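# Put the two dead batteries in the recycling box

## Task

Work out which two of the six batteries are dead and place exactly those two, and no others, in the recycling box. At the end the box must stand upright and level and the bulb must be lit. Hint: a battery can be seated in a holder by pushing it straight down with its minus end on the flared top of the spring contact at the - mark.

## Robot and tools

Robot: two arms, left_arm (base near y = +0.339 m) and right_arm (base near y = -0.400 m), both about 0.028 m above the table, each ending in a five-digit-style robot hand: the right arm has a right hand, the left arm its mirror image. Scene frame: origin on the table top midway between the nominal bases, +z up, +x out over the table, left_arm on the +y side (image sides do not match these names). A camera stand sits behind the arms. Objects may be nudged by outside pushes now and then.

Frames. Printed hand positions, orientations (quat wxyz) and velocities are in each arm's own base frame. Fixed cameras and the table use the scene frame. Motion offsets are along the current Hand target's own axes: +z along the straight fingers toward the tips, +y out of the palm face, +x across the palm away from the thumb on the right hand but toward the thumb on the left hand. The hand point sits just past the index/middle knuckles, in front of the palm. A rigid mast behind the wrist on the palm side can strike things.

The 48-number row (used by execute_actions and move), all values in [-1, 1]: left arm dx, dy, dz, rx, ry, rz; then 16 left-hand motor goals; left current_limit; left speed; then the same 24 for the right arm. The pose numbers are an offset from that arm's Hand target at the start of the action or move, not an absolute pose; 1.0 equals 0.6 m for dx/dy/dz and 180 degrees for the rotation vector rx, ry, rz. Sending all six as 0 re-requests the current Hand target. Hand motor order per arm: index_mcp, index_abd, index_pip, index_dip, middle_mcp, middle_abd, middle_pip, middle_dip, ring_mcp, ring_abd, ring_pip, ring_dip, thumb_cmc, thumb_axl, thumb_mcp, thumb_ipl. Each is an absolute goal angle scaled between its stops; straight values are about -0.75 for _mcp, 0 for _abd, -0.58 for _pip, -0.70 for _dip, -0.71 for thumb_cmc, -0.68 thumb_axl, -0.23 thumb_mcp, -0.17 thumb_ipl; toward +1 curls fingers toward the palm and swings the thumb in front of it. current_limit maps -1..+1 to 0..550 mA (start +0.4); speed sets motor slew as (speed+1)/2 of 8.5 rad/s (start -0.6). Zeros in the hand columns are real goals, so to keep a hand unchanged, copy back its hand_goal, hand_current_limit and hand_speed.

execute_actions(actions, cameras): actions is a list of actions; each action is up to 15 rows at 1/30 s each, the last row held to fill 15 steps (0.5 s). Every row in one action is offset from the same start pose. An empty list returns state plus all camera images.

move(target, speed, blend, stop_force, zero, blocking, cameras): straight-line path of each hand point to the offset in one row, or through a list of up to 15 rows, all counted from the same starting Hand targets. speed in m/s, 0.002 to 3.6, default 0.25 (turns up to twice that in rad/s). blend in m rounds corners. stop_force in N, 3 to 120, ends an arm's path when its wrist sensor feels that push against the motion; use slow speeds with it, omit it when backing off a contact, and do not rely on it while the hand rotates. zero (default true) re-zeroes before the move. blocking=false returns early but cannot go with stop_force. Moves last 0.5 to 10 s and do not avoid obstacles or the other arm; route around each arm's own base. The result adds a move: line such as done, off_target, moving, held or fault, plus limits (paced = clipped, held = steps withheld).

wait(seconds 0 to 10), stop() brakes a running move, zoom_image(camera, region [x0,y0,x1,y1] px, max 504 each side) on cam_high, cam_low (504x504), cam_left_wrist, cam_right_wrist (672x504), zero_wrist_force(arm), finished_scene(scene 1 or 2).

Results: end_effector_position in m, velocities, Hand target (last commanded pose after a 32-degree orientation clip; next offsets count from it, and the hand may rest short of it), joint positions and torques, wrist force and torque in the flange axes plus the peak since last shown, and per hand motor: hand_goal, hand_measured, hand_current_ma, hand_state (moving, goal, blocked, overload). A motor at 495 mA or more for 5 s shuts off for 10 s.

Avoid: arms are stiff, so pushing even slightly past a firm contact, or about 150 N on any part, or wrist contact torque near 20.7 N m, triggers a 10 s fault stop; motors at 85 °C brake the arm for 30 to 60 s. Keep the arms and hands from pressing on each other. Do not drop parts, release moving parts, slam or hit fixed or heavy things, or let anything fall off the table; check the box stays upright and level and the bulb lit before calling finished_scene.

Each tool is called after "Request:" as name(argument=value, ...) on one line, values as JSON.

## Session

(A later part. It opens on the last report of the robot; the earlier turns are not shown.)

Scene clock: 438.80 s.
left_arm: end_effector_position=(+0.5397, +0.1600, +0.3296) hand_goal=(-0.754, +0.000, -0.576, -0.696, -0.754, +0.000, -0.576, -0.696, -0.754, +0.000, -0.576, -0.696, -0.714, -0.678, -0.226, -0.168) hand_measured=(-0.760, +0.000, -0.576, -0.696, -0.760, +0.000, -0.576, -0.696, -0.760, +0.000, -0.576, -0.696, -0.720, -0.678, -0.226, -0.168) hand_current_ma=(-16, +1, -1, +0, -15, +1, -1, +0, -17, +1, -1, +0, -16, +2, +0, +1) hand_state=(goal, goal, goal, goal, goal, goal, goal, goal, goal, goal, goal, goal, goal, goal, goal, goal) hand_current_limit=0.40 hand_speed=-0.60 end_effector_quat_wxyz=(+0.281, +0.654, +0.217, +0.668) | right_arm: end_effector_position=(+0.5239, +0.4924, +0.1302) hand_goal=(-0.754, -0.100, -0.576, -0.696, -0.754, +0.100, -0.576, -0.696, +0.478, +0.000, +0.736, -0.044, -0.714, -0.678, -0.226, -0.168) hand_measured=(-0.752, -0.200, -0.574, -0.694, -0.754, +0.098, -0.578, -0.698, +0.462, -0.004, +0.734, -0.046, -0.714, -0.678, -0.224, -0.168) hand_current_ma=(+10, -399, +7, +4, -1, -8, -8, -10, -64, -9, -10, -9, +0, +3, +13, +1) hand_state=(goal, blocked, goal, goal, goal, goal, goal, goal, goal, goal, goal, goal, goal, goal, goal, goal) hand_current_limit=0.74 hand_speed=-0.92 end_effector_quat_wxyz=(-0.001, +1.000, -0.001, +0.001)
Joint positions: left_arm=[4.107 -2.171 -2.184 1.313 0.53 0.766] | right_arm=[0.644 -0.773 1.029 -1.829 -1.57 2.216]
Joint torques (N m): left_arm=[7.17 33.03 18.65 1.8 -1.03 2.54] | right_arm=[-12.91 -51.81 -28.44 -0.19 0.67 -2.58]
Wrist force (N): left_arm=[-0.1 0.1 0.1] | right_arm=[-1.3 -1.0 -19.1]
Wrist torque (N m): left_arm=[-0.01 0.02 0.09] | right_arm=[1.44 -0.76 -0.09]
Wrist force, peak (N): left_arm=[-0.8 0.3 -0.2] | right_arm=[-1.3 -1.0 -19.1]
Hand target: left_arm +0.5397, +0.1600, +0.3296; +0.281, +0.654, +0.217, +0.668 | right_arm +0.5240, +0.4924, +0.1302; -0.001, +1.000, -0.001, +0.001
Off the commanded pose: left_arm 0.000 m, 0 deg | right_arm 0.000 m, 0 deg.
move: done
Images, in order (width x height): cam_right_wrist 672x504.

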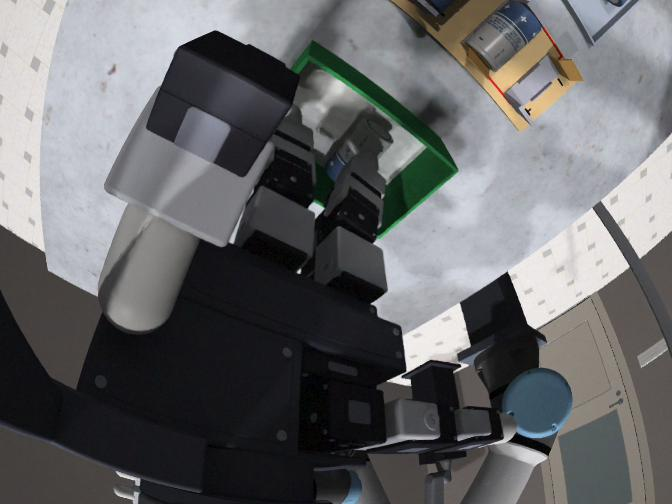

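Request:
move(target=[0,0,0,0,0,0,-0.754,0,-0.576,-0.696,-0.754,0,-0.576,-0.696,-0.754,0,-0.576,-0.696,-0.714,-0.678,-0.226,-0.168,0.4,-0.6,0,0,-0.13,0,0,0,-0.754,-0.10,-0.576,-0.696,-0.754,0.10,-0.576,-0.696,0.479,0,0.737,-0.043,-0.714,-0.678,-0.226,-0.168,0.5,-0.92], speed=0.1, cameras=["cam_high","cam_low","cam_right_wrist"])

Request:
zoom_image(camera="cam_high", region=[280, 145, 350, 225])

Request:
zoom_image(camera="cam_right_wrist", region=[200, 0, 460, 220])

Scene clock: 440.93 s.
left_arm: end_effector_position=(+0.5397, +0.1600, +0.3296) hand_goal=(-0.754, +0.000, -0.576, -0.696, -0.754, +0.000, -0.576, -0.696, -0.754, +0.000, -0.576, -0.696, -0.714, -0.678, -0.226, -0.168) hand_measured=(-0.760, +0.000, -0.576, -0.696, -0.760, +0.000, -0.576, -0.696, -0.760, +0.000, -0.576, -0.696, -0.720, -0.678, -0.226, -0.168) hand_current_ma=(-16, +1, -1, +0, -15, +1, -1, +0, -17, +1, -1, +0, -16, +2, +0, +1) hand_state=(goal, goal, goal, goal, goal, goal, goal, goal, goal, goal, goal, goal, goal, goal, goal, goal) hand_current_limit=0.40 hand_speed=-0.60 end_effector_quat_wxyz=(+0.281, +0.654, +0.217, +0.668) | right_arm: end_effector_position=(+0.5239, +0.4922, +0.2082) hand_goal=(-0.754, -0.100, -0.576, -0.696, -0.754, +0.100, -0.576, -0.696, +0.478, +0.000, +0.736, -0.044, -0.714, -0.678, -0.226, -0.168) hand_measured=(-0.752, -0.102, -0.574, -0.694, -0.754, +0.098, -0.578, -0.698, +0.462, -0.004, +0.734, -0.046, -0.714, -0.678, -0.224, -0.168) hand_current_ma=(+5, -9, +4, +4, -1, -8, -8, -10, -64, -9, -10, -9, +0, +3, +13, +1) hand_state=(goal, goal, goal, goal, goal, goal, goal, goal, goal, goal, goal, goal, goal, goal, goal, goal) hand_current_limit=0.50 hand_speed=-0.92 end_effector_quat_wxyz=(-0.001, +1.000, -0.001, +0.001)
Joint positions: left_arm=[4.107 -2.171 -2.184 1.313 0.53 0.766] | right_arm=[0.644 -0.811 0.895 -1.657 -1.57 2.216]
Joint torques (N m): left_arm=[7.2 33.56 17.28 1.44 -1.1 2.56] | right_arm=[-12.84 -69.03 -37.32 -0.79 0.54 0.39]
Wrist force (N): left_arm=[-0.3 0.2 0.2] | right_arm=[-0.7 -0.8 0.4]
Wrist torque (N m): left_arm=[-0.01 0.04 0.09] | right_arm=[-0.09 0.18 -0.06]
Wrist force, peak (N): left_arm=[-0.6 0.1 0.3] | right_arm=[-1.4 -1.0 -19.3]
Hand target: left_arm +0.5397, +0.1600, +0.3296; +0.281, +0.654, +0.217, +0.668 | right_arm +0.5239, +0.4922, +0.2082; -0.001, +1.000, -0.001, +0.001
Off the commanded pose: left_arm 0.000 m, 0 deg | right_arm 0.000 m, 0 deg.
move: done
Images, in order (width x height): cam_high 504x504, cam_low 504x504, cam_right_wrist 672x504.

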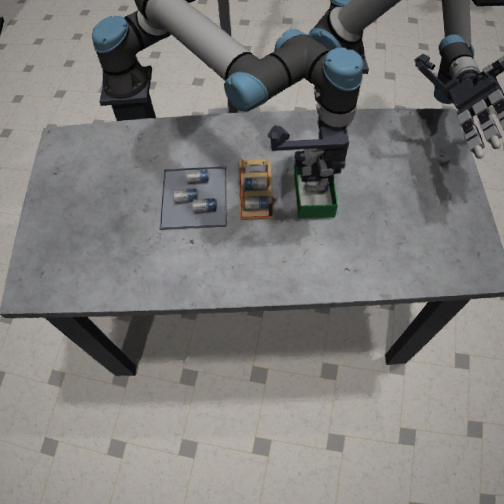

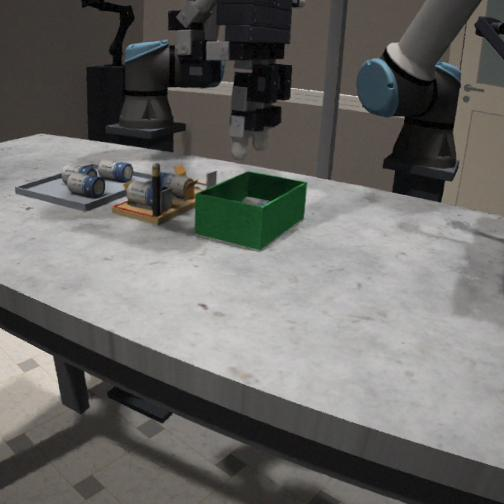

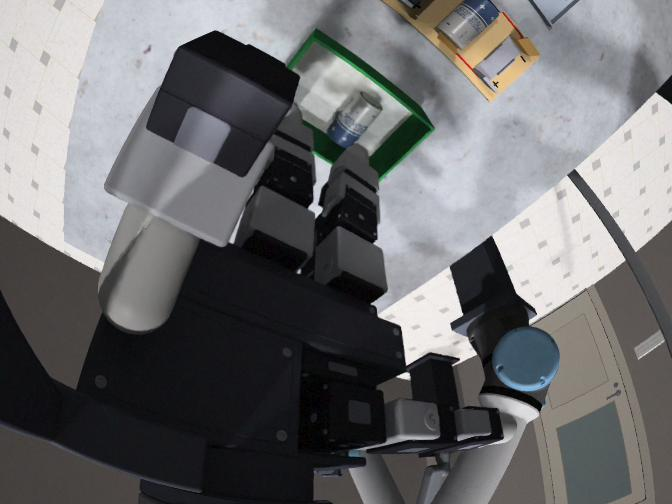

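Scaled by 6.300 from the camera's 504x504 image, which has a finer 720x720 frame.

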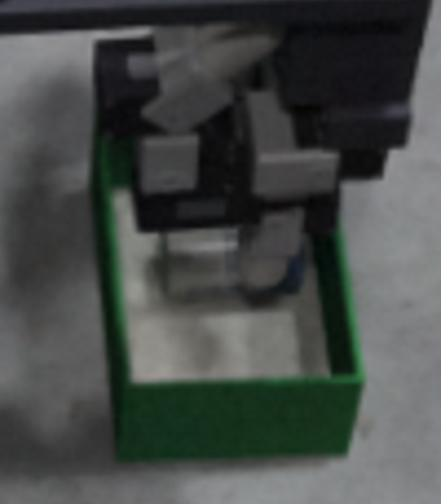

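Scaled by 1.938 from the camera's 672x504 image, which has a finer 960x720 frame.

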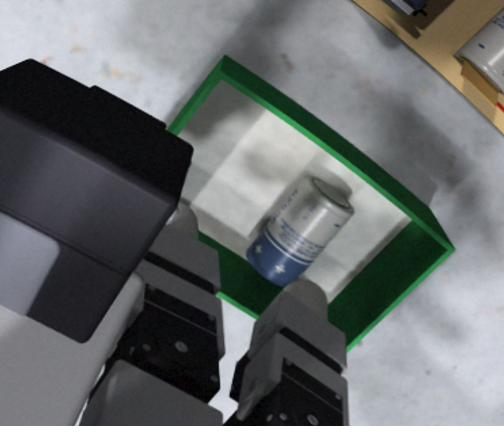

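Request:
move(target=[0,0,0,0,0,0,-0.754,0,-0.576,-0.696,-0.754,0,-0.576,-0.696,-0.754,0,-0.576,-0.696,-0.714,-0.678,-0.226,-0.168,0.4,-0.6,-0.0632,-0.003,0.05,0,0,0,-0.754,-0.10,-0.576,-0.696,-0.754,0.10,-0.576,-0.696,0.479,0,0.737,-0.043,-0.714,-0.678,-0.226,-0.168,0.5,-0.92], speed=0.15, cameras=["cam_high","cam_low","cam_right_wrist"])

Request:
zoom_image(camera="cam_high", region=[280, 145, 350, 225])

Request:
zoom_image(camera="cam_right_wrist", region=[200, 0, 460, 220])

Scene clock: 443.07 s.
left_arm: end_effector_position=(+0.5397, +0.1600, +0.3296) hand_goal=(-0.754, +0.000, -0.576, -0.696, -0.754, +0.000, -0.576, -0.696, -0.754, +0.000, -0.576, -0.696, -0.714, -0.678, -0.226, -0.168) hand_measured=(-0.760, +0.000, -0.576, -0.696, -0.760, +0.000, -0.576, -0.696, -0.760, +0.000, -0.576, -0.696, -0.720, -0.678, -0.226, -0.168) hand_current_ma=(-16, +1, -1, +0, -15, +1, -1, +0, -17, +1, -1, +0, -16, +2, +0, +1) hand_state=(goal, goal, goal, goal, goal, goal, goal, goal, goal, goal, goal, goal, goal, goal, goal, goal) hand_current_limit=0.40 hand_speed=-0.60 end_effector_quat_wxyz=(+0.281, +0.654, +0.217, +0.668) | right_arm: end_effector_position=(+0.4861, +0.4941, +0.1782) hand_goal=(-0.754, -0.100, -0.576, -0.696, -0.754, +0.100, -0.576, -0.696, +0.478, +0.000, +0.736, -0.044, -0.714, -0.678, -0.226, -0.168) hand_measured=(-0.752, -0.102, -0.574, -0.694, -0.754, +0.098, -0.578, -0.698, +0.462, -0.004, +0.734, -0.046, -0.714, -0.678, -0.224, -0.168) hand_current_ma=(+5, -8, +4, +4, -1, -8, -8, -10, -64, -9, -10, -9, +0, +3, +13, +1) hand_state=(goal, goal, goal, goal, goal, goal, goal, goal, goal, goal, goal, goal, goal, goal, goal, goal) hand_current_limit=0.50 hand_speed=-0.92 end_effector_quat_wxyz=(-0.001, +1.000, -0.001, +0.001)
Joint positions: left_arm=[4.107 -2.171 -2.184 1.313 0.53 0.766] | right_arm=[0.676 -0.867 1.069 -1.775 -1.57 2.248]
Joint torques (N m): left_arm=[8.12 33.5 19.55 1.69 -0.87 2.45] | right_arm=[13.33 -77.17 -24.23 -6.94 -1.05 2.47]
Wrist force (N): left_arm=[-0.4 0.2 0.1] | right_arm=[-0.6 -0.8 0.4]
Wrist torque (N m): left_arm=[0.01 0.05 0.07] | right_arm=[-0.07 0.17 -0.22]
Wrist force, peak (N): left_arm=[-0.6 0.2 0.0] | right_arm=[-1.3 -0.6 1.0]
Hand target: left_arm +0.5397, +0.1600, +0.3296; +0.281, +0.654, +0.217, +0.668 | right_arm +0.4860, +0.4941, +0.1782; -0.001, +1.000, -0.001, +0.001
Off the commanded pose: left_arm 0.000 m, 0 deg | right_arm 0.000 m, 0 deg.
move: done
Images, in order (width x height): cam_high 504x504, cam_low 504x504, cam_right_wrist 672x504.

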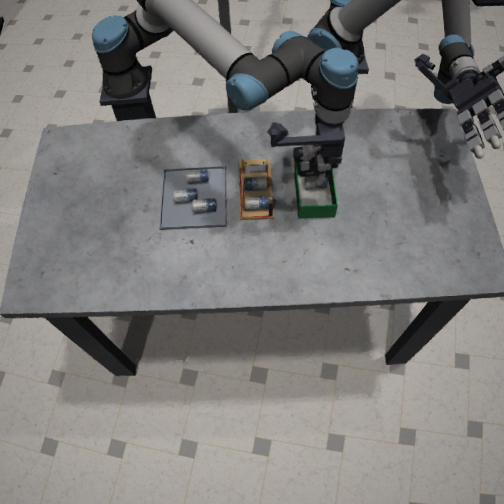

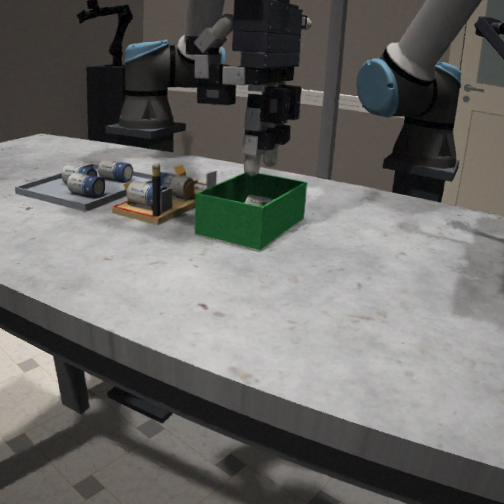

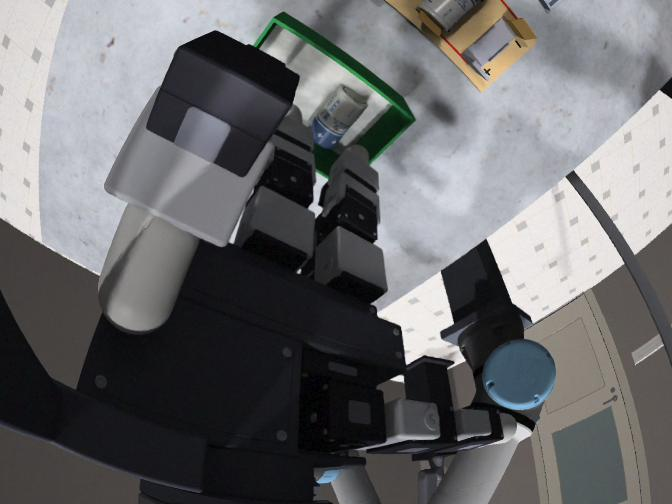

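Scaled by 6.300 from the camera's 504x504 image, which has a finer 720x720 frame.

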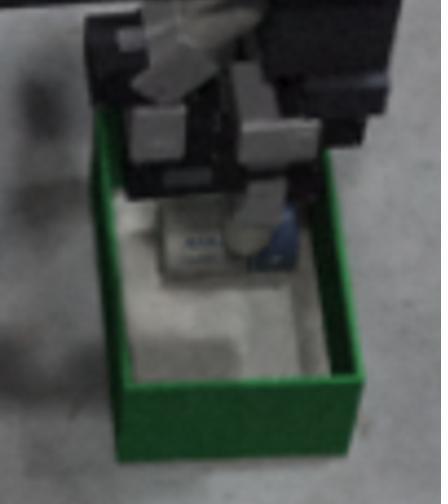

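Scaled by 1.938 from the camera's 672x504 image, which has a finer 960x720 frame.

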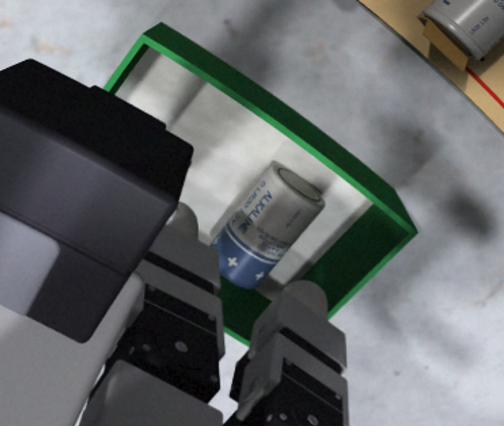

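Request:
move(target=[0,0,0,0,0,0,-0.754,0,-0.576,-0.696,-0.754,0,-0.576,-0.696,-0.754,0,-0.576,-0.696,-0.714,-0.678,-0.226,-0.168,0.4,-0.6,0.0110,0,0.02,0,0,0,-0.754,-0.25,-0.576,-0.696,-0.754,-0.11,-0.576,-0.696,0.479,0,0.737,-0.043,-0.714,-0.678,-0.226,-0.168,0.5,-0.92], speed=0.1)

Request:
move(target=[0,0,0,0,0,0,-0.754,0,-0.576,-0.696,-0.754,0,-0.576,-0.696,-0.754,0,-0.576,-0.696,-0.714,-0.678,-0.226,-0.168,0.4,-0.6,0,0,0.065,0,0,0,-0.754,-0.25,-0.576,-0.696,-0.754,-0.11,-0.576,-0.696,0.479,0,0.737,-0.043,-0.714,-0.678,-0.226,-0.168,0.5,-0.92], speed=0.04, stop_force=3, cameras=["cam_high","cam_low","cam_right_wrist"])

Request:
zoom_image(camera="cam_high", region=[280, 145, 350, 225])

Request:
zoom_image(camera="cam_right_wrist", region=[200, 0, 460, 220])

Scene clock: 447.90 s.
left_arm: end_effector_position=(+0.5397, +0.1600, +0.3296) hand_goal=(-0.754, +0.000, -0.576, -0.696, -0.754, +0.000, -0.576, -0.696, -0.754, +0.000, -0.576, -0.696, -0.714, -0.678, -0.226, -0.168) hand_measured=(-0.760, +0.000, -0.576, -0.696, -0.760, +0.000, -0.576, -0.696, -0.760, +0.000, -0.576, -0.696, -0.720, -0.678, -0.226, -0.168) hand_current_ma=(-16, +1, -1, +0, -15, +1, -1, +0, -17, +1, -1, +0, -16, +2, +0, +1) hand_state=(goal, goal, goal, goal, goal, goal, goal, goal, goal, goal, goal, goal, goal, goal, goal, goal) hand_current_limit=0.40 hand_speed=-0.60 end_effector_quat_wxyz=(+0.281, +0.654, +0.217, +0.668) | right_arm: end_effector_position=(+0.4926, +0.4941, +0.1662) hand_goal=(-0.754, -0.250, -0.576, -0.696, -0.754, -0.110, -0.576, -0.696, +0.478, +0.000, +0.736, -0.044, -0.714, -0.678, -0.226, -0.168) hand_measured=(-0.752, -0.244, -0.574, -0.694, -0.754, -0.106, -0.578, -0.698, +0.462, -0.004, +0.734, -0.046, -0.714, -0.678, -0.224, -0.168) hand_current_ma=(+5, +20, +4, +4, -1, +11, -8, -10, -64, -9, -10, -9, +0, +3, +13, +1) hand_state=(goal, goal, goal, goal, goal, goal, goal, goal, goal, goal, goal, goal, goal, goal, goal, goal) hand_current_limit=0.50 hand_speed=-0.92 end_effector_quat_wxyz=(-0.001, +1.000, -0.001, +0.001)
Joint positions: left_arm=[4.107 -2.171 -2.184 1.313 0.53 0.766] | right_arm=[0.671 -0.849 1.069 -1.793 -1.57 2.243]
Joint torques (N m): left_arm=[8.78 32.75 19.19 1.69 -1.06 2.32] | right_arm=[-12.32 -64.82 -36.92 -6.75 -0.51 -2.11]
Wrist force (N): left_arm=[-0.2 -0.1 0.2] | right_arm=[-0.7 -0.6 0.4]
Wrist torque (N m): left_arm=[-0.05 0.03 0.08] | right_arm=[-0.05 0.18 -0.22]
Wrist force, peak (N): left_arm=[-0.6 0.0 0.1] | right_arm=[-1.0 -0.9 0.2]
Hand target: left_arm +0.5397, +0.1600, +0.3296; +0.281, +0.654, +0.217, +0.668 | right_arm +0.4926, +0.4942, +0.1662; -0.001, +1.000, -0.001, +0.001
Off the commanded pose: left_arm 0.000 m, 0 deg | right_arm 0.000 m, 0 deg.
move: done

Scene clock: 449.90 s.
left_arm: end_effector_position=(+0.5397, +0.1600, +0.3296) hand_goal=(-0.754, +0.000, -0.576, -0.696, -0.754, +0.000, -0.576, -0.696, -0.754, +0.000, -0.576, -0.696, -0.714, -0.678, -0.226, -0.168) hand_measured=(-0.760, +0.000, -0.576, -0.696, -0.760, +0.000, -0.576, -0.696, -0.760, +0.000, -0.576, -0.696, -0.720, -0.678, -0.226, -0.168) hand_current_ma=(-16, +1, -1, +0, -15, +1, -1, +0, -17, +1, -1, +0, -16, +2, +0, +1) hand_state=(goal, goal, goal, goal, goal, goal, goal, goal, goal, goal, goal, goal, goal, goal, goal, goal) hand_current_limit=0.40 hand_speed=-0.60 end_effector_quat_wxyz=(+0.281, +0.654, +0.217, +0.668) | right_arm: end_effector_position=(+0.4927, +0.4942, +0.1272) hand_goal=(-0.754, -0.250, -0.576, -0.696, -0.754, -0.110, -0.576, -0.696, +0.478, +0.000, +0.736, -0.044, -0.714, -0.678, -0.226, -0.168) hand_measured=(-0.752, -0.244, -0.574, -0.694, -0.754, -0.106, -0.578, -0.698, +0.462, -0.004, +0.734, -0.046, -0.714, -0.678, -0.224, -0.168) hand_current_ma=(+5, +20, +4, +4, -1, +11, -8, -10, -64, -9, -10, -9, +0, +3, +13, +1) hand_state=(goal, goal, goal, goal, goal, goal, goal, goal, goal, goal, goal, goal, goal, goal, goal, goal) hand_current_limit=0.50 hand_speed=-0.92 end_effector_quat_wxyz=(-0.001, +1.000, -0.001, +0.001)
Joint positions: left_arm=[4.107 -2.171 -2.184 1.313 0.53 0.766] | right_arm=[0.671 -0.822 1.125 -1.876 -1.57 2.243]
Joint torques (N m): left_arm=[8.9 33.08 19.24 1.72 -0.87 2.24] | right_arm=[-6.11 -65.1 -23.94 -6.72 1.32 0.05]
Wrist force (N): left_arm=[-0.1 0.1 0.1] | right_arm=[-0.8 -0.5 0.4]
Wrist torque (N m): left_arm=[-0.01 0.01 0.09] | right_arm=[-0.03 0.19 -0.22]
Wrist force, peak (N): left_arm=[-0.7 0.4 0.0] | right_arm=[-0.8 -0.8 0.7]
Hand target: left_arm +0.5397, +0.1600, +0.3296; +0.281, +0.654, +0.217, +0.668 | right_arm +0.4927, +0.4942, +0.1272; -0.001, +1.000, -0.001, +0.001
Off the commanded pose: left_arm 0.000 m, 0 deg | right_arm 0.000 m, 0 deg.
move: done
Images, in order (width x height): cam_high 504x504, cam_low 504x504, cam_right_wrist 672x504.

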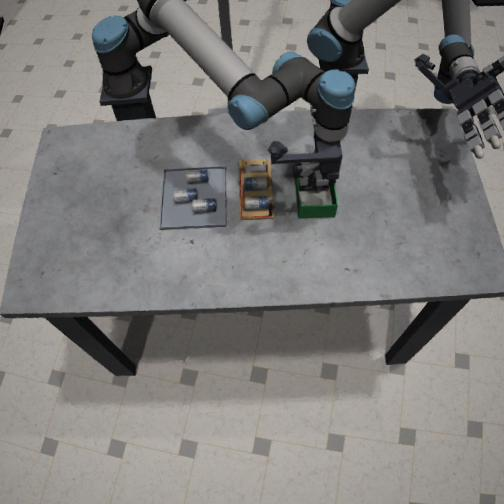

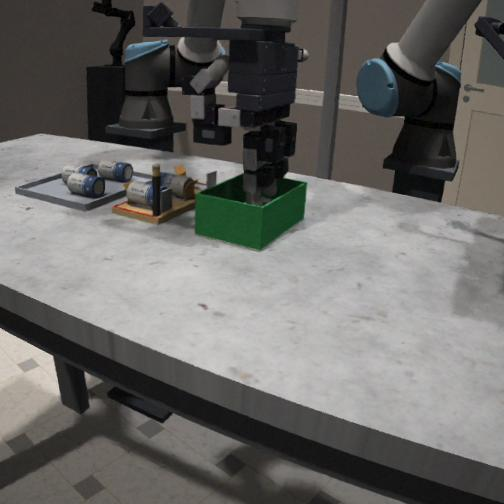

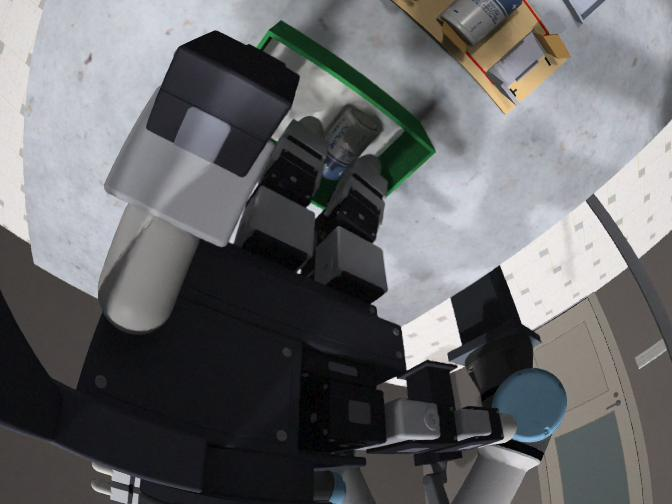

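Scaled by 6.300 from the camera's 504x504 image, which has a finer 720x720 frame.

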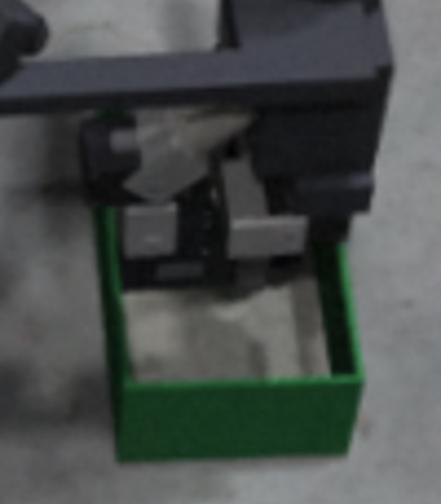

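Scaled by 1.938 from the camera's 672x504 image, which has a finer 960x720 frame.

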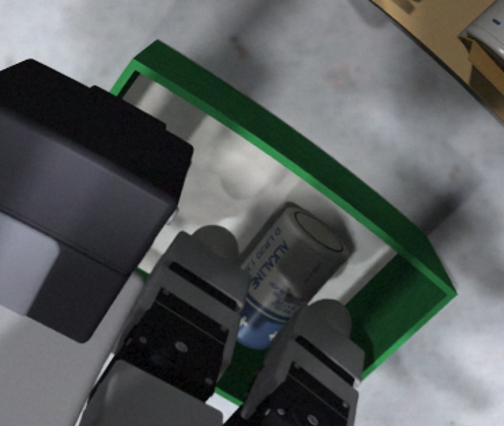

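Request:
move(target=[0,0,0,0,0,0,-0.754,0,-0.576,-0.696,-0.754,0,-0.576,-0.696,-0.754,0,-0.576,-0.696,-0.714,-0.678,-0.226,-0.168,0.4,-0.6,0,0,0.0345,0,0,0,-0.754,-0.25,-0.576,-0.696,-0.754,-0.11,-0.576,-0.696,0.479,0,0.737,-0.043,-0.714,-0.678,-0.226,-0.168,0.5,-0.92], speed=0.03, stop_force=3, cameras=["cam_high","cam_low","cam_right_wrist"])

Request:
zoom_image(camera="cam_right_wrist", region=[200, 0, 460, 220])

Scene clock: 452.30 s.
left_arm: end_effector_position=(+0.5397, +0.1600, +0.3296) hand_goal=(-0.754, +0.000, -0.576, -0.696, -0.754, +0.000, -0.576, -0.696, -0.754, +0.000, -0.576, -0.696, -0.714, -0.678, -0.226, -0.168) hand_measured=(-0.760, +0.000, -0.576, -0.696, -0.760, +0.000, -0.576, -0.696, -0.760, +0.000, -0.576, -0.696, -0.720, -0.678, -0.226, -0.168) hand_current_ma=(-16, +1, -1, +0, -15, +1, -1, +0, -17, +1, -1, +0, -16, +2, +0, +1) hand_state=(goal, goal, goal, goal, goal, goal, goal, goal, goal, goal, goal, goal, goal, goal, goal, goal) hand_current_limit=0.40 hand_speed=-0.60 end_effector_quat_wxyz=(+0.281, +0.654, +0.217, +0.668) | right_arm: end_effector_position=(+0.4927, +0.4942, +0.1065) hand_goal=(-0.754, -0.250, -0.576, -0.696, -0.754, -0.110, -0.576, -0.696, +0.478, +0.000, +0.736, -0.044, -0.714, -0.678, -0.226, -0.168) hand_measured=(-0.752, -0.282, -0.574, -0.694, -0.754, -0.106, -0.578, -0.698, +0.462, -0.004, +0.734, -0.046, -0.714, -0.678, -0.224, -0.168) hand_current_ma=(+9, -117, +4, +4, -1, +11, -8, -10, -64, -9, -10, -9, +0, +3, +13, +1) hand_state=(goal, blocked, goal, goal, goal, goal, goal, goal, goal, goal, goal, goal, goal, goal, goal, goal) hand_current_limit=0.50 hand_speed=-0.92 end_effector_quat_wxyz=(-0.001, +1.000, -0.001, +0.001)
Joint positions: left_arm=[4.107 -2.171 -2.184 1.313 0.53 0.766] | right_arm=[0.671 -0.805 1.15 -1.918 -1.57 2.243]
Joint torques (N m): left_arm=[7.02 32.1 18.6 1.51 -1.09 2.45] | right_arm=[9.48 -64.62 -23.34 -6.98 -0.67 2.04]
Wrist force (N): left_arm=[-0.4 0.1 0.0] | right_arm=[-1.2 -0.4 -0.3]
Wrist torque (N m): left_arm=[-0.01 0.06 0.07] | right_arm=[0.00 0.07 -0.26]
Wrist force, peak (N): left_arm=[-0.4 0.4 0.3] | right_arm=[-2.1 -0.3 -2.3]
Hand target: left_arm +0.5397, +0.1600, +0.3296; +0.281, +0.654, +0.217, +0.668 | right_arm +0.4927, +0.4942, +0.1065; -0.001, +1.000, -0.001, +0.001
Off the commanded pose: left_arm 0.000 m, 0 deg | right_arm 0.000 m, 0 deg.
move: done
Images, in order (width x height): cam_high 504x504, cam_low 504x504, cam_right_wrist 672x504.

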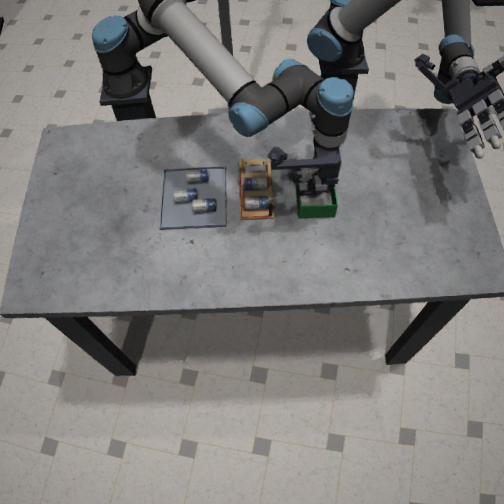

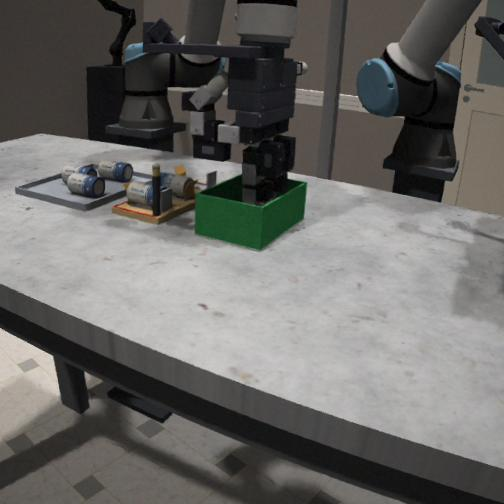

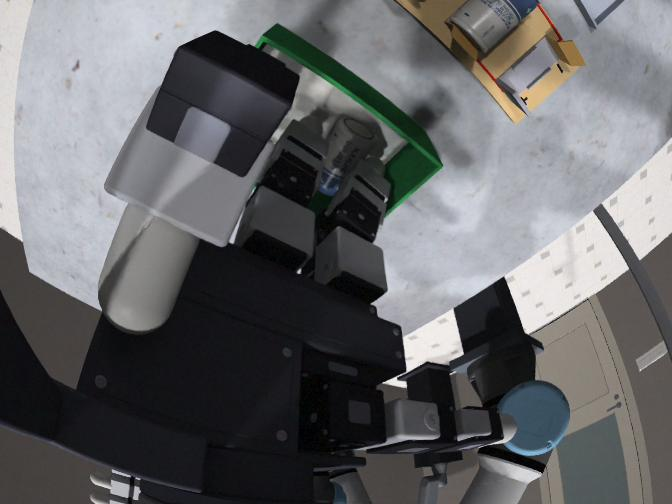

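Scaled by 1.938 from the camera's 672x504 image, which has a finer 960x720 frame.

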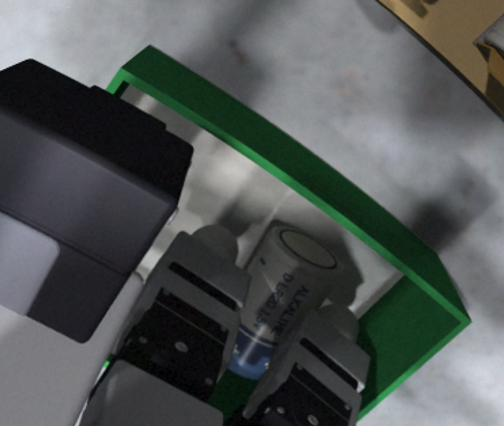

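Request:
execute_actions(actions=[[[0,0,0,0,0,0,-0.754,0,-0.576,-0.696,-0.754,0,-0.576,-0.696,-0.754,0,-0.576,-0.696,-0.714,-0.678,-0.226,-0.168,0.4,-0.6,0,0,0,0,0,0,-0.754,0.0,-0.576,-0.696,-0.754,-0.35,-0.576,-0.696,0.479,0,0.737,-0.043,-0.714,-0.678,-0.226,-0.168,0.6,-0.92]],[[0,0,0,0,0,0,-0.754,0,-0.576,-0.696,-0.754,0,-0.576,-0.696,-0.754,0,-0.576,-0.696,-0.714,-0.678,-0.226,-0.168,0.4,-0.6,0,0,0,0,0,0,-0.754,0.0,-0.576,-0.696,-0.754,-0.35,-0.576,-0.696,0.479,0,0.737,-0.043,-0.714,-0.678,-0.226,-0.168,0.6,-0.92]]])

Request:
move(target=[[0,0,0,0,0,0,-0.754,0,-0.576,-0.696,-0.754,0,-0.576,-0.696,-0.754,0,-0.576,-0.696,-0.714,-0.678,-0.226,-0.168,0.4,-0.6,0.0,0,-0.01,0,0,0,-0.754,0.0,-0.576,-0.696,-0.754,-0.35,-0.576,-0.696,0.479,0,0.737,-0.043,-0.714,-0.678,-0.226,-0.168,0.6,-0.92],[0,0,0,0,0,0,-0.754,0,-0.576,-0.696,-0.754,0,-0.576,-0.696,-0.754,0,-0.576,-0.696,-0.714,-0.678,-0.226,-0.168,0.4,-0.6,0.03,0,-0.01,0,0,0,-0.754,0.0,-0.576,-0.696,-0.754,-0.35,-0.576,-0.696,0.479,0,0.737,-0.043,-0.714,-0.678,-0.226,-0.168,0.6,-0.92]], speed=0.06, cameras=["cam_high","cam_low","cam_right_wrist"])

Request:
zoom_image(camera="cam_right_wrist", region=[200, 0, 460, 220])

Scene clock: 455.07 s.
left_arm: end_effector_position=(+0.5397, +0.1600, +0.3296) hand_goal=(-0.754, +0.000, -0.576, -0.696, -0.754, +0.000, -0.576, -0.696, -0.754, +0.000, -0.576, -0.696, -0.714, -0.678, -0.226, -0.168) hand_measured=(-0.760, +0.000, -0.576, -0.696, -0.760, +0.000, -0.576, -0.696, -0.760, +0.000, -0.576, -0.696, -0.720, -0.678, -0.226, -0.168) hand_current_ma=(-16, +1, -1, +0, -15, +1, -1, +0, -17, +1, -1, +0, -16, +2, +0, +1) hand_state=(goal, goal, goal, goal, goal, goal, goal, goal, goal, goal, goal, goal, goal, goal, goal, goal) hand_current_limit=0.40 hand_speed=-0.60 end_effector_quat_wxyz=(+0.281, +0.654, +0.217, +0.668) | right_arm: end_effector_position=(+0.4927, +0.4942, +0.1065) hand_goal=(-0.754, +0.000, -0.576, -0.696, -0.754, -0.350, -0.576, -0.696, +0.478, +0.000, +0.736, -0.044, -0.714, -0.678, -0.226, -0.168) hand_measured=(-0.752, -0.244, -0.574, -0.694, -0.754, -0.152, -0.578, -0.698, +0.462, -0.004, +0.734, -0.046, -0.714, -0.678, -0.224, -0.168) hand_current_ma=(+8, -440, +4, +4, +0, +440, -6, -8, -64, -9, -10, -9, +0, +3, +13, +1) hand_state=(goal, blocked, goal, goal, goal, blocked, goal, goal, goal, goal, goal, goal, goal, goal, goal, goal) hand_current_limit=0.60 hand_speed=-0.92 end_effector_quat_wxyz=(-0.001, +1.000, -0.001, +0.001)
Joint positions: left_arm=[4.107 -2.171 -2.184 1.313 0.53 0.766] | right_arm=[0.671 -0.805 1.15 -1.918 -1.57 2.243]
Joint torques (N m): left_arm=[7.22 34.16 18.56 1.62 -0.98 2.41] | right_arm=[12.3 -65.13 -23.51 -4.68 -0.65 1.72]
Wrist force (N): left_arm=[-0.3 0.1 -0.2] | right_arm=[-0.7 -0.5 0.2]
Wrist torque (N m): left_arm=[0.02 0.03 0.08] | right_arm=[-0.01 0.19 -0.23]
Wrist force, peak (N): left_arm=[-0.3 0.3 0.5] | right_arm=[-1.7 -0.4 -0.6]
Hand target: left_arm +0.5397, +0.1600, +0.3296; +0.281, +0.654, +0.217, +0.668 | right_arm +0.4927, +0.4942, +0.1065; -0.001, +1.000, -0.001, +0.001
Off the commanded pose: left_arm 0.000 m, 0 deg | right_arm 0.000 m, 0 deg.
Step readings (end_effector_position of left_arm | right_arm):
0: (+0.5397, +0.1600, +0.3296) | (+0.4927, +0.4942, +0.1065)
1: (+0.5397, +0.1600, +0.3296) | (+0.4927, +0.4942, +0.1065)
2: (+0.5397, +0.1600, +0.3296) | (+0.4927, +0.4942, +0.1065)
4: (+0.5397, +0.1600, +0.3296) | (+0.4927, +0.4942, +0.1065)
8: (+0.5397, +0.1600, +0.3296) | (+0.4927, +0.4942, +0.1065)
15: (+0.5397, +0.1600, +0.3296) | (+0.4927, +0.4942, +0.1065)
16: (+0.5397, +0.1600, +0.3296) | (+0.4927, +0.4942, +0.1065)
17: (+0.5397, +0.1600, +0.3296) | (+0.4927, +0.4942, +0.1065)
19: (+0.5397, +0.1600, +0.3296) | (+0.4927, +0.4942, +0.1065)
23: (+0.5397, +0.1600, +0.3296) | (+0.4927, +0.4942, +0.1065)
30: (+0.5397, +0.1600, +0.3296) | (+0.4927, +0.4942, +0.1065)

Scene clock: 456.53 s.
left_arm: end_effector_position=(+0.5397, +0.1600, +0.3296) hand_goal=(-0.754, +0.000, -0.576, -0.696, -0.754, +0.000, -0.576, -0.696, -0.754, +0.000, -0.576, -0.696, -0.714, -0.678, -0.226, -0.168) hand_measured=(-0.760, +0.000, -0.576, -0.696, -0.760, +0.000, -0.576, -0.696, -0.760, +0.000, -0.576, -0.696, -0.720, -0.678, -0.226, -0.168) hand_current_ma=(-16, +1, -1, +0, -15, +1, -1, +0, -17, +1, -1, +0, -16, +2, +0, +1) hand_state=(goal, goal, goal, goal, goal, goal, goal, goal, goal, goal, goal, goal, goal, goal, goal, goal) hand_current_limit=0.40 hand_speed=-0.60 end_effector_quat_wxyz=(+0.281, +0.654, +0.217, +0.668) | right_arm: end_effector_position=(+0.5106, +0.4942, +0.1125) hand_goal=(-0.754, +0.000, -0.576, -0.696, -0.754, -0.350, -0.576, -0.696, +0.478, +0.000, +0.736, -0.044, -0.714, -0.678, -0.226, -0.168) hand_measured=(-0.758, -0.244, -0.578, -0.696, -0.748, -0.154, -0.572, -0.696, +0.462, -0.004, +0.734, -0.046, -0.714, -0.678, -0.224, -0.168) hand_current_ma=(-13, -440, -4, +2, +23, +440, +11, +1, -64, -9, -10, -9, +0, +3, +13, +1) hand_state=(goal, blocked, goal, goal, goal, blocked, goal, goal, goal, goal, goal, goal, goal, goal, goal, goal) hand_current_limit=0.60 hand_speed=-0.92 end_effector_quat_wxyz=(-0.001, +1.000, -0.001, +0.001)
Joint positions: left_arm=[4.107 -2.171 -2.184 1.313 0.53 0.766] | right_arm=[0.656 -0.78 1.089 -1.882 -1.57 2.228]
Joint torques (N m): left_arm=[7.78 33.03 18.59 1.51 -1.14 2.41] | right_arm=[-12.96 -67.93 -36.96 -0.73 1.26 -2.59]
Wrist force (N): left_arm=[-0.2 0.2 0.0] | right_arm=[-0.7 -0.6 1.5]
Wrist torque (N m): left_arm=[0.01 0.02 0.09] | right_arm=[-0.15 0.20 -0.05]
Wrist force, peak (N): left_arm=[-0.6 -0.1 0.2] | right_arm=[-1.6 -0.9 1.5]
Hand target: left_arm +0.5397, +0.1600, +0.3296; +0.281, +0.654, +0.217, +0.668 | right_arm +0.5107, +0.4942, +0.1125; -0.001, +1.000, -0.001, +0.001
Off the commanded pose: left_arm 0.000 m, 0 deg | right_arm 0.000 m, 0 deg.
move: done
Images, in order (width x height): cam_high 504x504, cam_low 504x504, cam_right_wrist 672x504.

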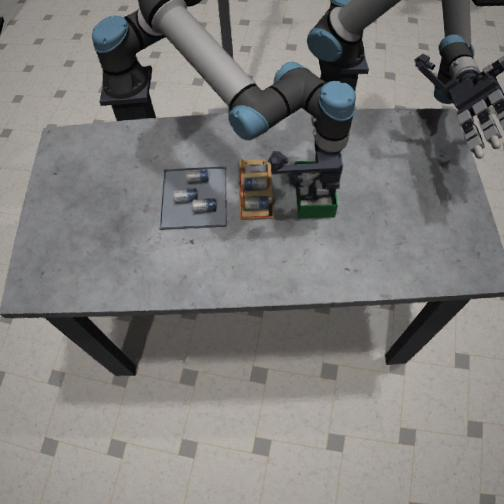

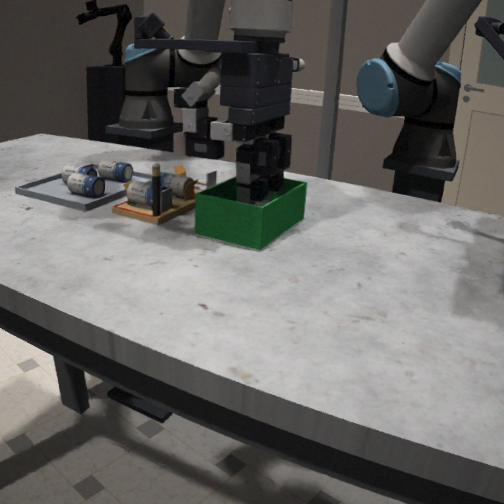

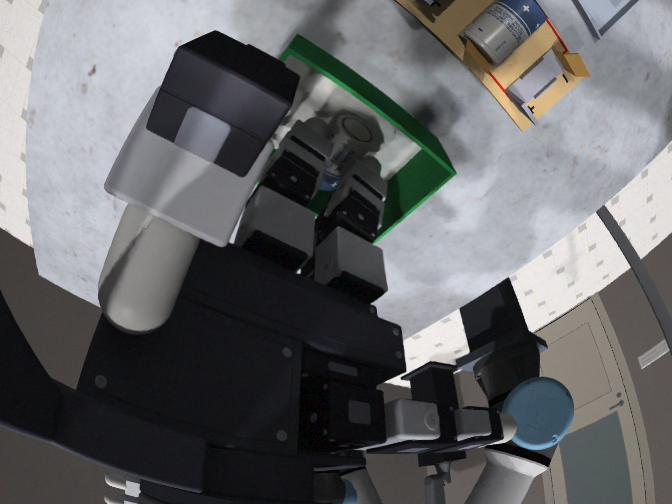

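Scaled by 1.938 from the camera's 672x504 image, which has a finer 960x720 frame.

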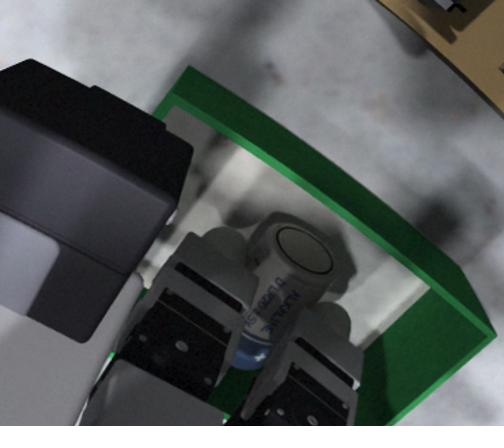

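Request:
move(target=[0,0,0,0,0,0,-0.754,0,-0.576,-0.696,-0.754,0,-0.576,-0.696,-0.754,0,-0.576,-0.696,-0.714,-0.678,-0.226,-0.168,0.4,-0.6,0,0,0.009,0,0,0,-0.754,0.0,-0.576,-0.696,-0.754,-0.35,-0.576,-0.696,0.479,0,0.737,-0.043,-0.714,-0.678,-0.226,-0.168,0.2,-0.92], speed=0.04, stop_force=5)

Request:
execute_actions(actions=[[[0,0,0,0,0,0,-0.754,0,-0.576,-0.696,-0.754,0,-0.576,-0.696,-0.754,0,-0.576,-0.696,-0.714,-0.678,-0.226,-0.168,0.4,-0.6,0,0,0,0,0,0,-0.754,-0.29,-0.576,-0.696,-0.754,-0.10,-0.576,-0.696,0.479,0,0.737,-0.043,-0.714,-0.678,-0.226,-0.168,0.5,-0.92]]])

Request:
move(target=[[0,0,0,0,0,0,-0.754,0,-0.576,-0.696,-0.754,0,-0.576,-0.696,-0.754,0,-0.576,-0.696,-0.714,-0.678,-0.226,-0.168,0.4,-0.6,0,0,-0.06,0,0,0,-0.754,-0.29,-0.576,-0.696,-0.754,-0.10,-0.576,-0.696,0.479,0,0.737,-0.043,-0.714,-0.678,-0.226,-0.168,0.5,-0.92],[0,0,0,0,0,0,-0.754,0,-0.576,-0.696,-0.754,0,-0.576,-0.696,-0.754,0,-0.576,-0.696,-0.714,-0.678,-0.226,-0.168,0.4,-0.6,-0.031,0,-0.09,0,0,0,-0.754,-0.1,-0.576,-0.696,-0.754,0.10,-0.576,-0.696,0.479,0,0.737,-0.043,-0.714,-0.678,-0.226,-0.168,0.5,-0.8]], speed=[0.1,0.1], cameras=["cam_high","cam_low","cam_right_wrist"])

Request:
zoom_image(camera="cam_right_wrist", region=[200, 0, 460, 220])

Request:
zoom_image(camera="cam_high", region=[280, 145, 350, 225])

Scene clock: 459.93 s.
left_arm: end_effector_position=(+0.5397, +0.1600, +0.3296) hand_goal=(-0.754, +0.000, -0.576, -0.696, -0.754, +0.000, -0.576, -0.696, -0.754, +0.000, -0.576, -0.696, -0.714, -0.678, -0.226, -0.168) hand_measured=(-0.760, +0.000, -0.576, -0.696, -0.760, +0.000, -0.576, -0.696, -0.760, +0.000, -0.576, -0.696, -0.720, -0.678, -0.226, -0.168) hand_current_ma=(-16, +1, -1, +0, -15, +1, -1, +0, -17, +1, -1, +0, -16, +2, +0, +1) hand_state=(goal, goal, goal, goal, goal, goal, goal, goal, goal, goal, goal, goal, goal, goal, goal, goal) hand_current_limit=0.40 hand_speed=-0.60 end_effector_quat_wxyz=(+0.281, +0.654, +0.217, +0.668) | right_arm: end_effector_position=(+0.5107, +0.4942, +0.1071) hand_goal=(-0.754, +0.000, -0.576, -0.696, -0.754, -0.350, -0.576, -0.696, +0.478, +0.000, +0.736, -0.044, -0.714, -0.678, -0.226, -0.168) hand_measured=(-0.758, -0.244, -0.578, -0.696, -0.748, -0.154, -0.572, -0.696, +0.462, -0.004, +0.734, -0.046, -0.714, -0.678, -0.224, -0.168) hand_current_ma=(-13, -330, -4, +2, +24, +330, +12, +1, -64, -9, -10, -9, +0, +3, +13, +1) hand_state=(goal, blocked, goal, goal, goal, blocked, goal, goal, goal, goal, goal, goal, goal, goal, goal, goal) hand_current_limit=0.20 hand_speed=-0.92 end_effector_quat_wxyz=(-0.001, +1.000, -0.001, +0.001)
Joint positions: left_arm=[4.107 -2.171 -2.184 1.313 0.53 0.766] | right_arm=[0.656 -0.775 1.095 -1.892 -1.57 2.228]
Joint torques (N m): left_arm=[8.05 32.97 19.91 1.43 -0.8 2.49] | right_arm=[-10.96 -67.14 -24.27 -6.88 1.23 -2.11]
Wrist force (N): left_arm=[-0.3 0.1 0.3] | right_arm=[-0.7 -0.3 1.2]
Wrist torque (N m): left_arm=[-0.03 0.04 0.08] | right_arm=[-0.10 0.19 -0.05]
Wrist force, peak (N): left_arm=[-0.7 0.1 0.1] | right_arm=[-0.6 -0.6 2.1]
Hand target: left_arm +0.5397, +0.1600, +0.3296; +0.281, +0.654, +0.217, +0.668 | right_arm +0.5107, +0.4942, +0.1071; -0.001, +1.000, -0.001, +0.001
Off the commanded pose: left_arm 0.000 m, 0 deg | right_arm 0.000 m, 0 deg.
move: done

Scene clock: 460.63 s.
left_arm: end_effector_position=(+0.5397, +0.1600, +0.3296) hand_goal=(-0.754, +0.000, -0.576, -0.696, -0.754, +0.000, -0.576, -0.696, -0.754, +0.000, -0.576, -0.696, -0.714, -0.678, -0.226, -0.168) hand_measured=(-0.760, +0.000, -0.576, -0.696, -0.760, +0.000, -0.576, -0.696, -0.760, +0.000, -0.576, -0.696, -0.720, -0.678, -0.226, -0.168) hand_current_ma=(-16, +1, -1, +0, -15, +1, -1, +0, -17, +1, -1, +0, -16, +2, +0, +1) hand_state=(goal, goal, goal, goal, goal, goal, goal, goal, goal, goal, goal, goal, goal, goal, goal, goal) hand_current_limit=0.40 hand_speed=-0.60 end_effector_quat_wxyz=(+0.281, +0.654, +0.217, +0.668) | right_arm: end_effector_position=(+0.5107, +0.4942, +0.1071) hand_goal=(-0.754, -0.290, -0.576, -0.696, -0.754, -0.100, -0.576, -0.696, +0.478, +0.000, +0.736, -0.044, -0.714, -0.678, -0.226, -0.168) hand_measured=(-0.756, -0.284, -0.578, -0.696, -0.750, -0.102, -0.572, -0.696, +0.462, -0.004, +0.734, -0.046, -0.714, -0.678, -0.224, -0.168) hand_current_ma=(-4, +22, -4, +2, +16, +2, +12, +1, -64, -9, -10, -9, +0, +3, +13, +1) hand_state=(goal, goal, goal, goal, goal, moving, goal, goal, goal, goal, goal, goal, goal, goal, goal, goal) hand_current_limit=0.50 hand_speed=-0.92 end_effector_quat_wxyz=(-0.001, +1.000, -0.001, +0.001)
Joint positions: left_arm=[4.107 -2.171 -2.184 1.313 0.53 0.766] | right_arm=[0.656 -0.775 1.095 -1.892 -1.57 2.228]
Joint torques (N m): left_arm=[8.51 32.96 18.85 1.46 -0.77 2.66] | right_arm=[-10 -67.72 -24.25 -6.5 1.22 -1.95]
Wrist force (N): left_arm=[-0.3 0.1 0.3] | right_arm=[-0.8 -0.7 0.7]
Wrist torque (N m): left_arm=[-0.03 0.05 0.09] | right_arm=[-0.09 0.19 -0.06]
Wrist force, peak (N): left_arm=[-0.4 0.3 0.2] | right_arm=[-0.8 -0.5 1.4]
Hand target: left_arm +0.5397, +0.1600, +0.3296; +0.281, +0.654, +0.217, +0.668 | right_arm +0.5107, +0.4942, +0.1071; -0.001, +1.000, -0.001, +0.001
Off the commanded pose: left_arm 0.000 m, 0 deg | right_arm 0.000 m, 0 deg.
Step readings (end_effector_position of left_arm | right_arm):
0: (+0.5397, +0.1600, +0.3296) | (+0.5107, +0.4942, +0.1071)
1: (+0.5397, +0.1600, +0.3296) | (+0.5107, +0.4942, +0.1071)
2: (+0.5397, +0.1600, +0.3296) | (+0.5107, +0.4942, +0.1071)
4: (+0.5397, +0.1600, +0.3296) | (+0.5107, +0.4942, +0.1071)
8: (+0.5397, +0.1600, +0.3296) | (+0.5107, +0.4942, +0.1071)
15: (+0.5397, +0.1600, +0.3296) | (+0.5107, +0.4942, +0.1071)

Scene clock: 462.73 s.
left_arm: end_effector_position=(+0.5397, +0.1600, +0.3296) hand_goal=(-0.754, +0.000, -0.576, -0.696, -0.754, +0.000, -0.576, -0.696, -0.754, +0.000, -0.576, -0.696, -0.714, -0.678, -0.226, -0.168) hand_measured=(-0.760, +0.000, -0.576, -0.696, -0.760, +0.000, -0.576, -0.696, -0.760, +0.000, -0.576, -0.696, -0.720, -0.678, -0.226, -0.168) hand_current_ma=(-16, +1, -1, +0, -15, +1, -1, +0, -17, +1, -1, +0, -16, +2, +0, +1) hand_state=(goal, goal, goal, goal, goal, goal, goal, goal, goal, goal, goal, goal, goal, goal, goal, goal) hand_current_limit=0.40 hand_speed=-0.60 end_effector_quat_wxyz=(+0.281, +0.654, +0.217, +0.668) | right_arm: end_effector_position=(+0.4920, +0.4942, +0.1611) hand_goal=(-0.754, -0.100, -0.576, -0.696, -0.754, +0.100, -0.576, -0.696, +0.478, +0.000, +0.736, -0.044, -0.714, -0.678, -0.226, -0.168) hand_measured=(-0.754, -0.102, -0.578, -0.696, -0.750, +0.096, -0.572, -0.696, +0.462, -0.004, +0.734, -0.046, -0.714, -0.678, -0.224, -0.168) hand_current_ma=(-3, -9, -4, +2, +16, -10, +12, +1, -64, -9, -10, -9, +0, +3, +13, +1) hand_state=(goal, goal, goal, goal, goal, goal, goal, goal, goal, goal, goal, goal, goal, goal, goal, goal) hand_current_limit=0.50 hand_speed=-0.80 end_effector_quat_wxyz=(-0.001, +1.000, -0.001, +0.001)
Joint positions: left_arm=[4.107 -2.171 -2.184 1.313 0.53 0.766] | right_arm=[0.671 -0.847 1.079 -1.805 -1.57 2.243]
Joint torques (N m): left_arm=[8.18 33.76 19.31 1.15 -1 2.49] | right_arm=[12.82 -78.03 -24.53 -0.74 -1.03 2.53]
Wrist force (N): left_arm=[-0.2 0.1 0.2] | right_arm=[-0.7 -0.6 0.5]
Wrist torque (N m): left_arm=[-0.02 0.03 0.09] | right_arm=[-0.06 0.16 -0.22]
Wrist force, peak (N): left_arm=[-0.6 0.2 0.1] | right_arm=[-0.7 -0.6 1.6]
Hand target: left_arm +0.5397, +0.1600, +0.3296; +0.281, +0.654, +0.217, +0.668 | right_arm +0.4920, +0.4942, +0.1611; -0.001, +1.000, -0.001, +0.001
Off the commanded pose: left_arm 0.000 m, 0 deg | right_arm 0.000 m, 0 deg.
move: done
Images, in order (width x height): cam_high 504x504, cam_low 504x504, cam_right_wrist 672x504.

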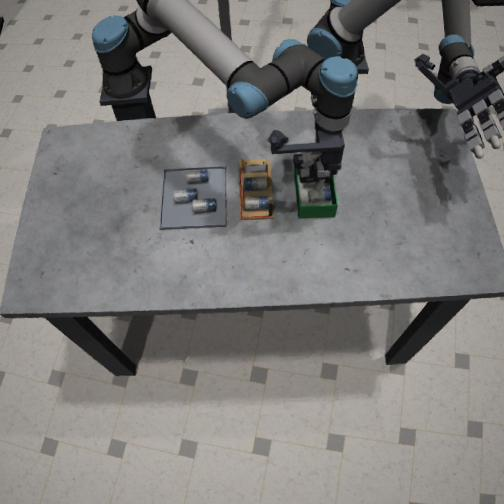

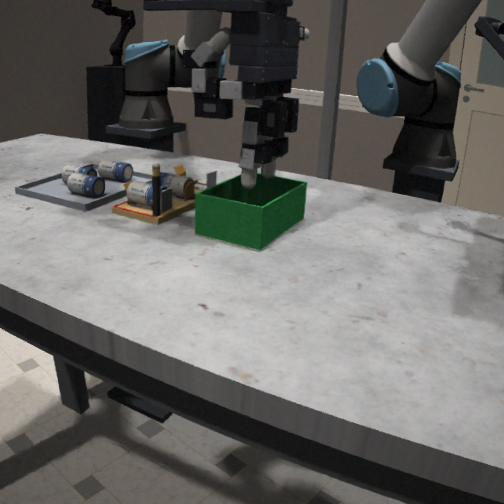

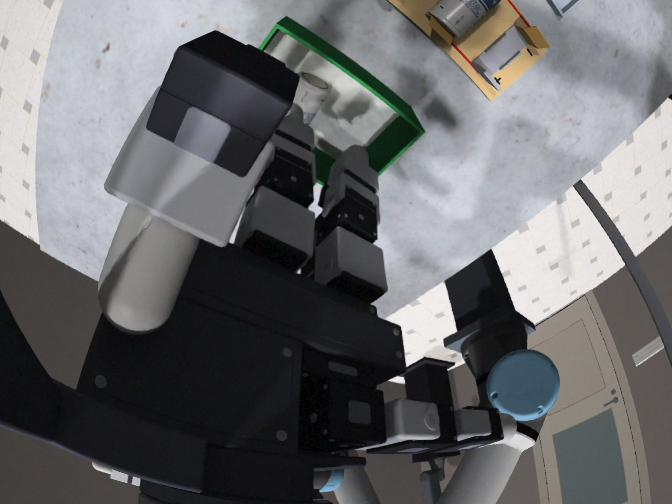

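Scaled by 1.938 from the camera's 672x504 image, which has a finer 960x720 frame.

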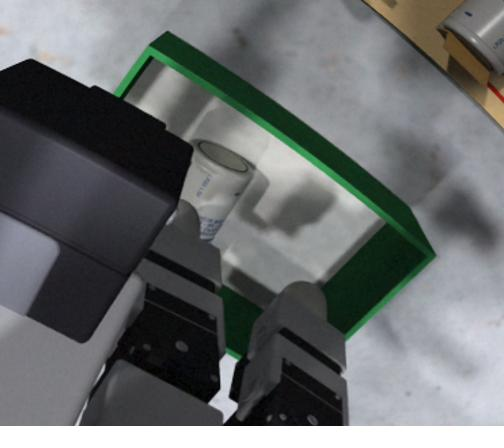

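Scaled by 6.300 from the camera's 504x504 image, which has a finer 720x720 frame.

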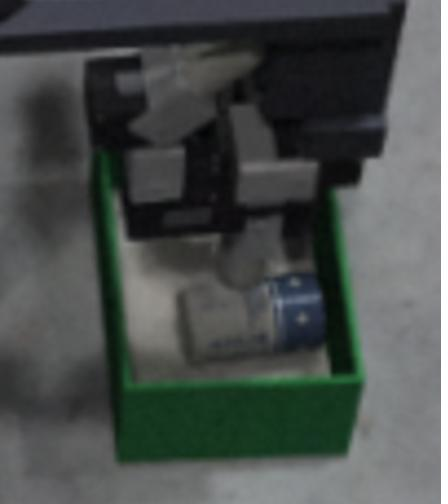

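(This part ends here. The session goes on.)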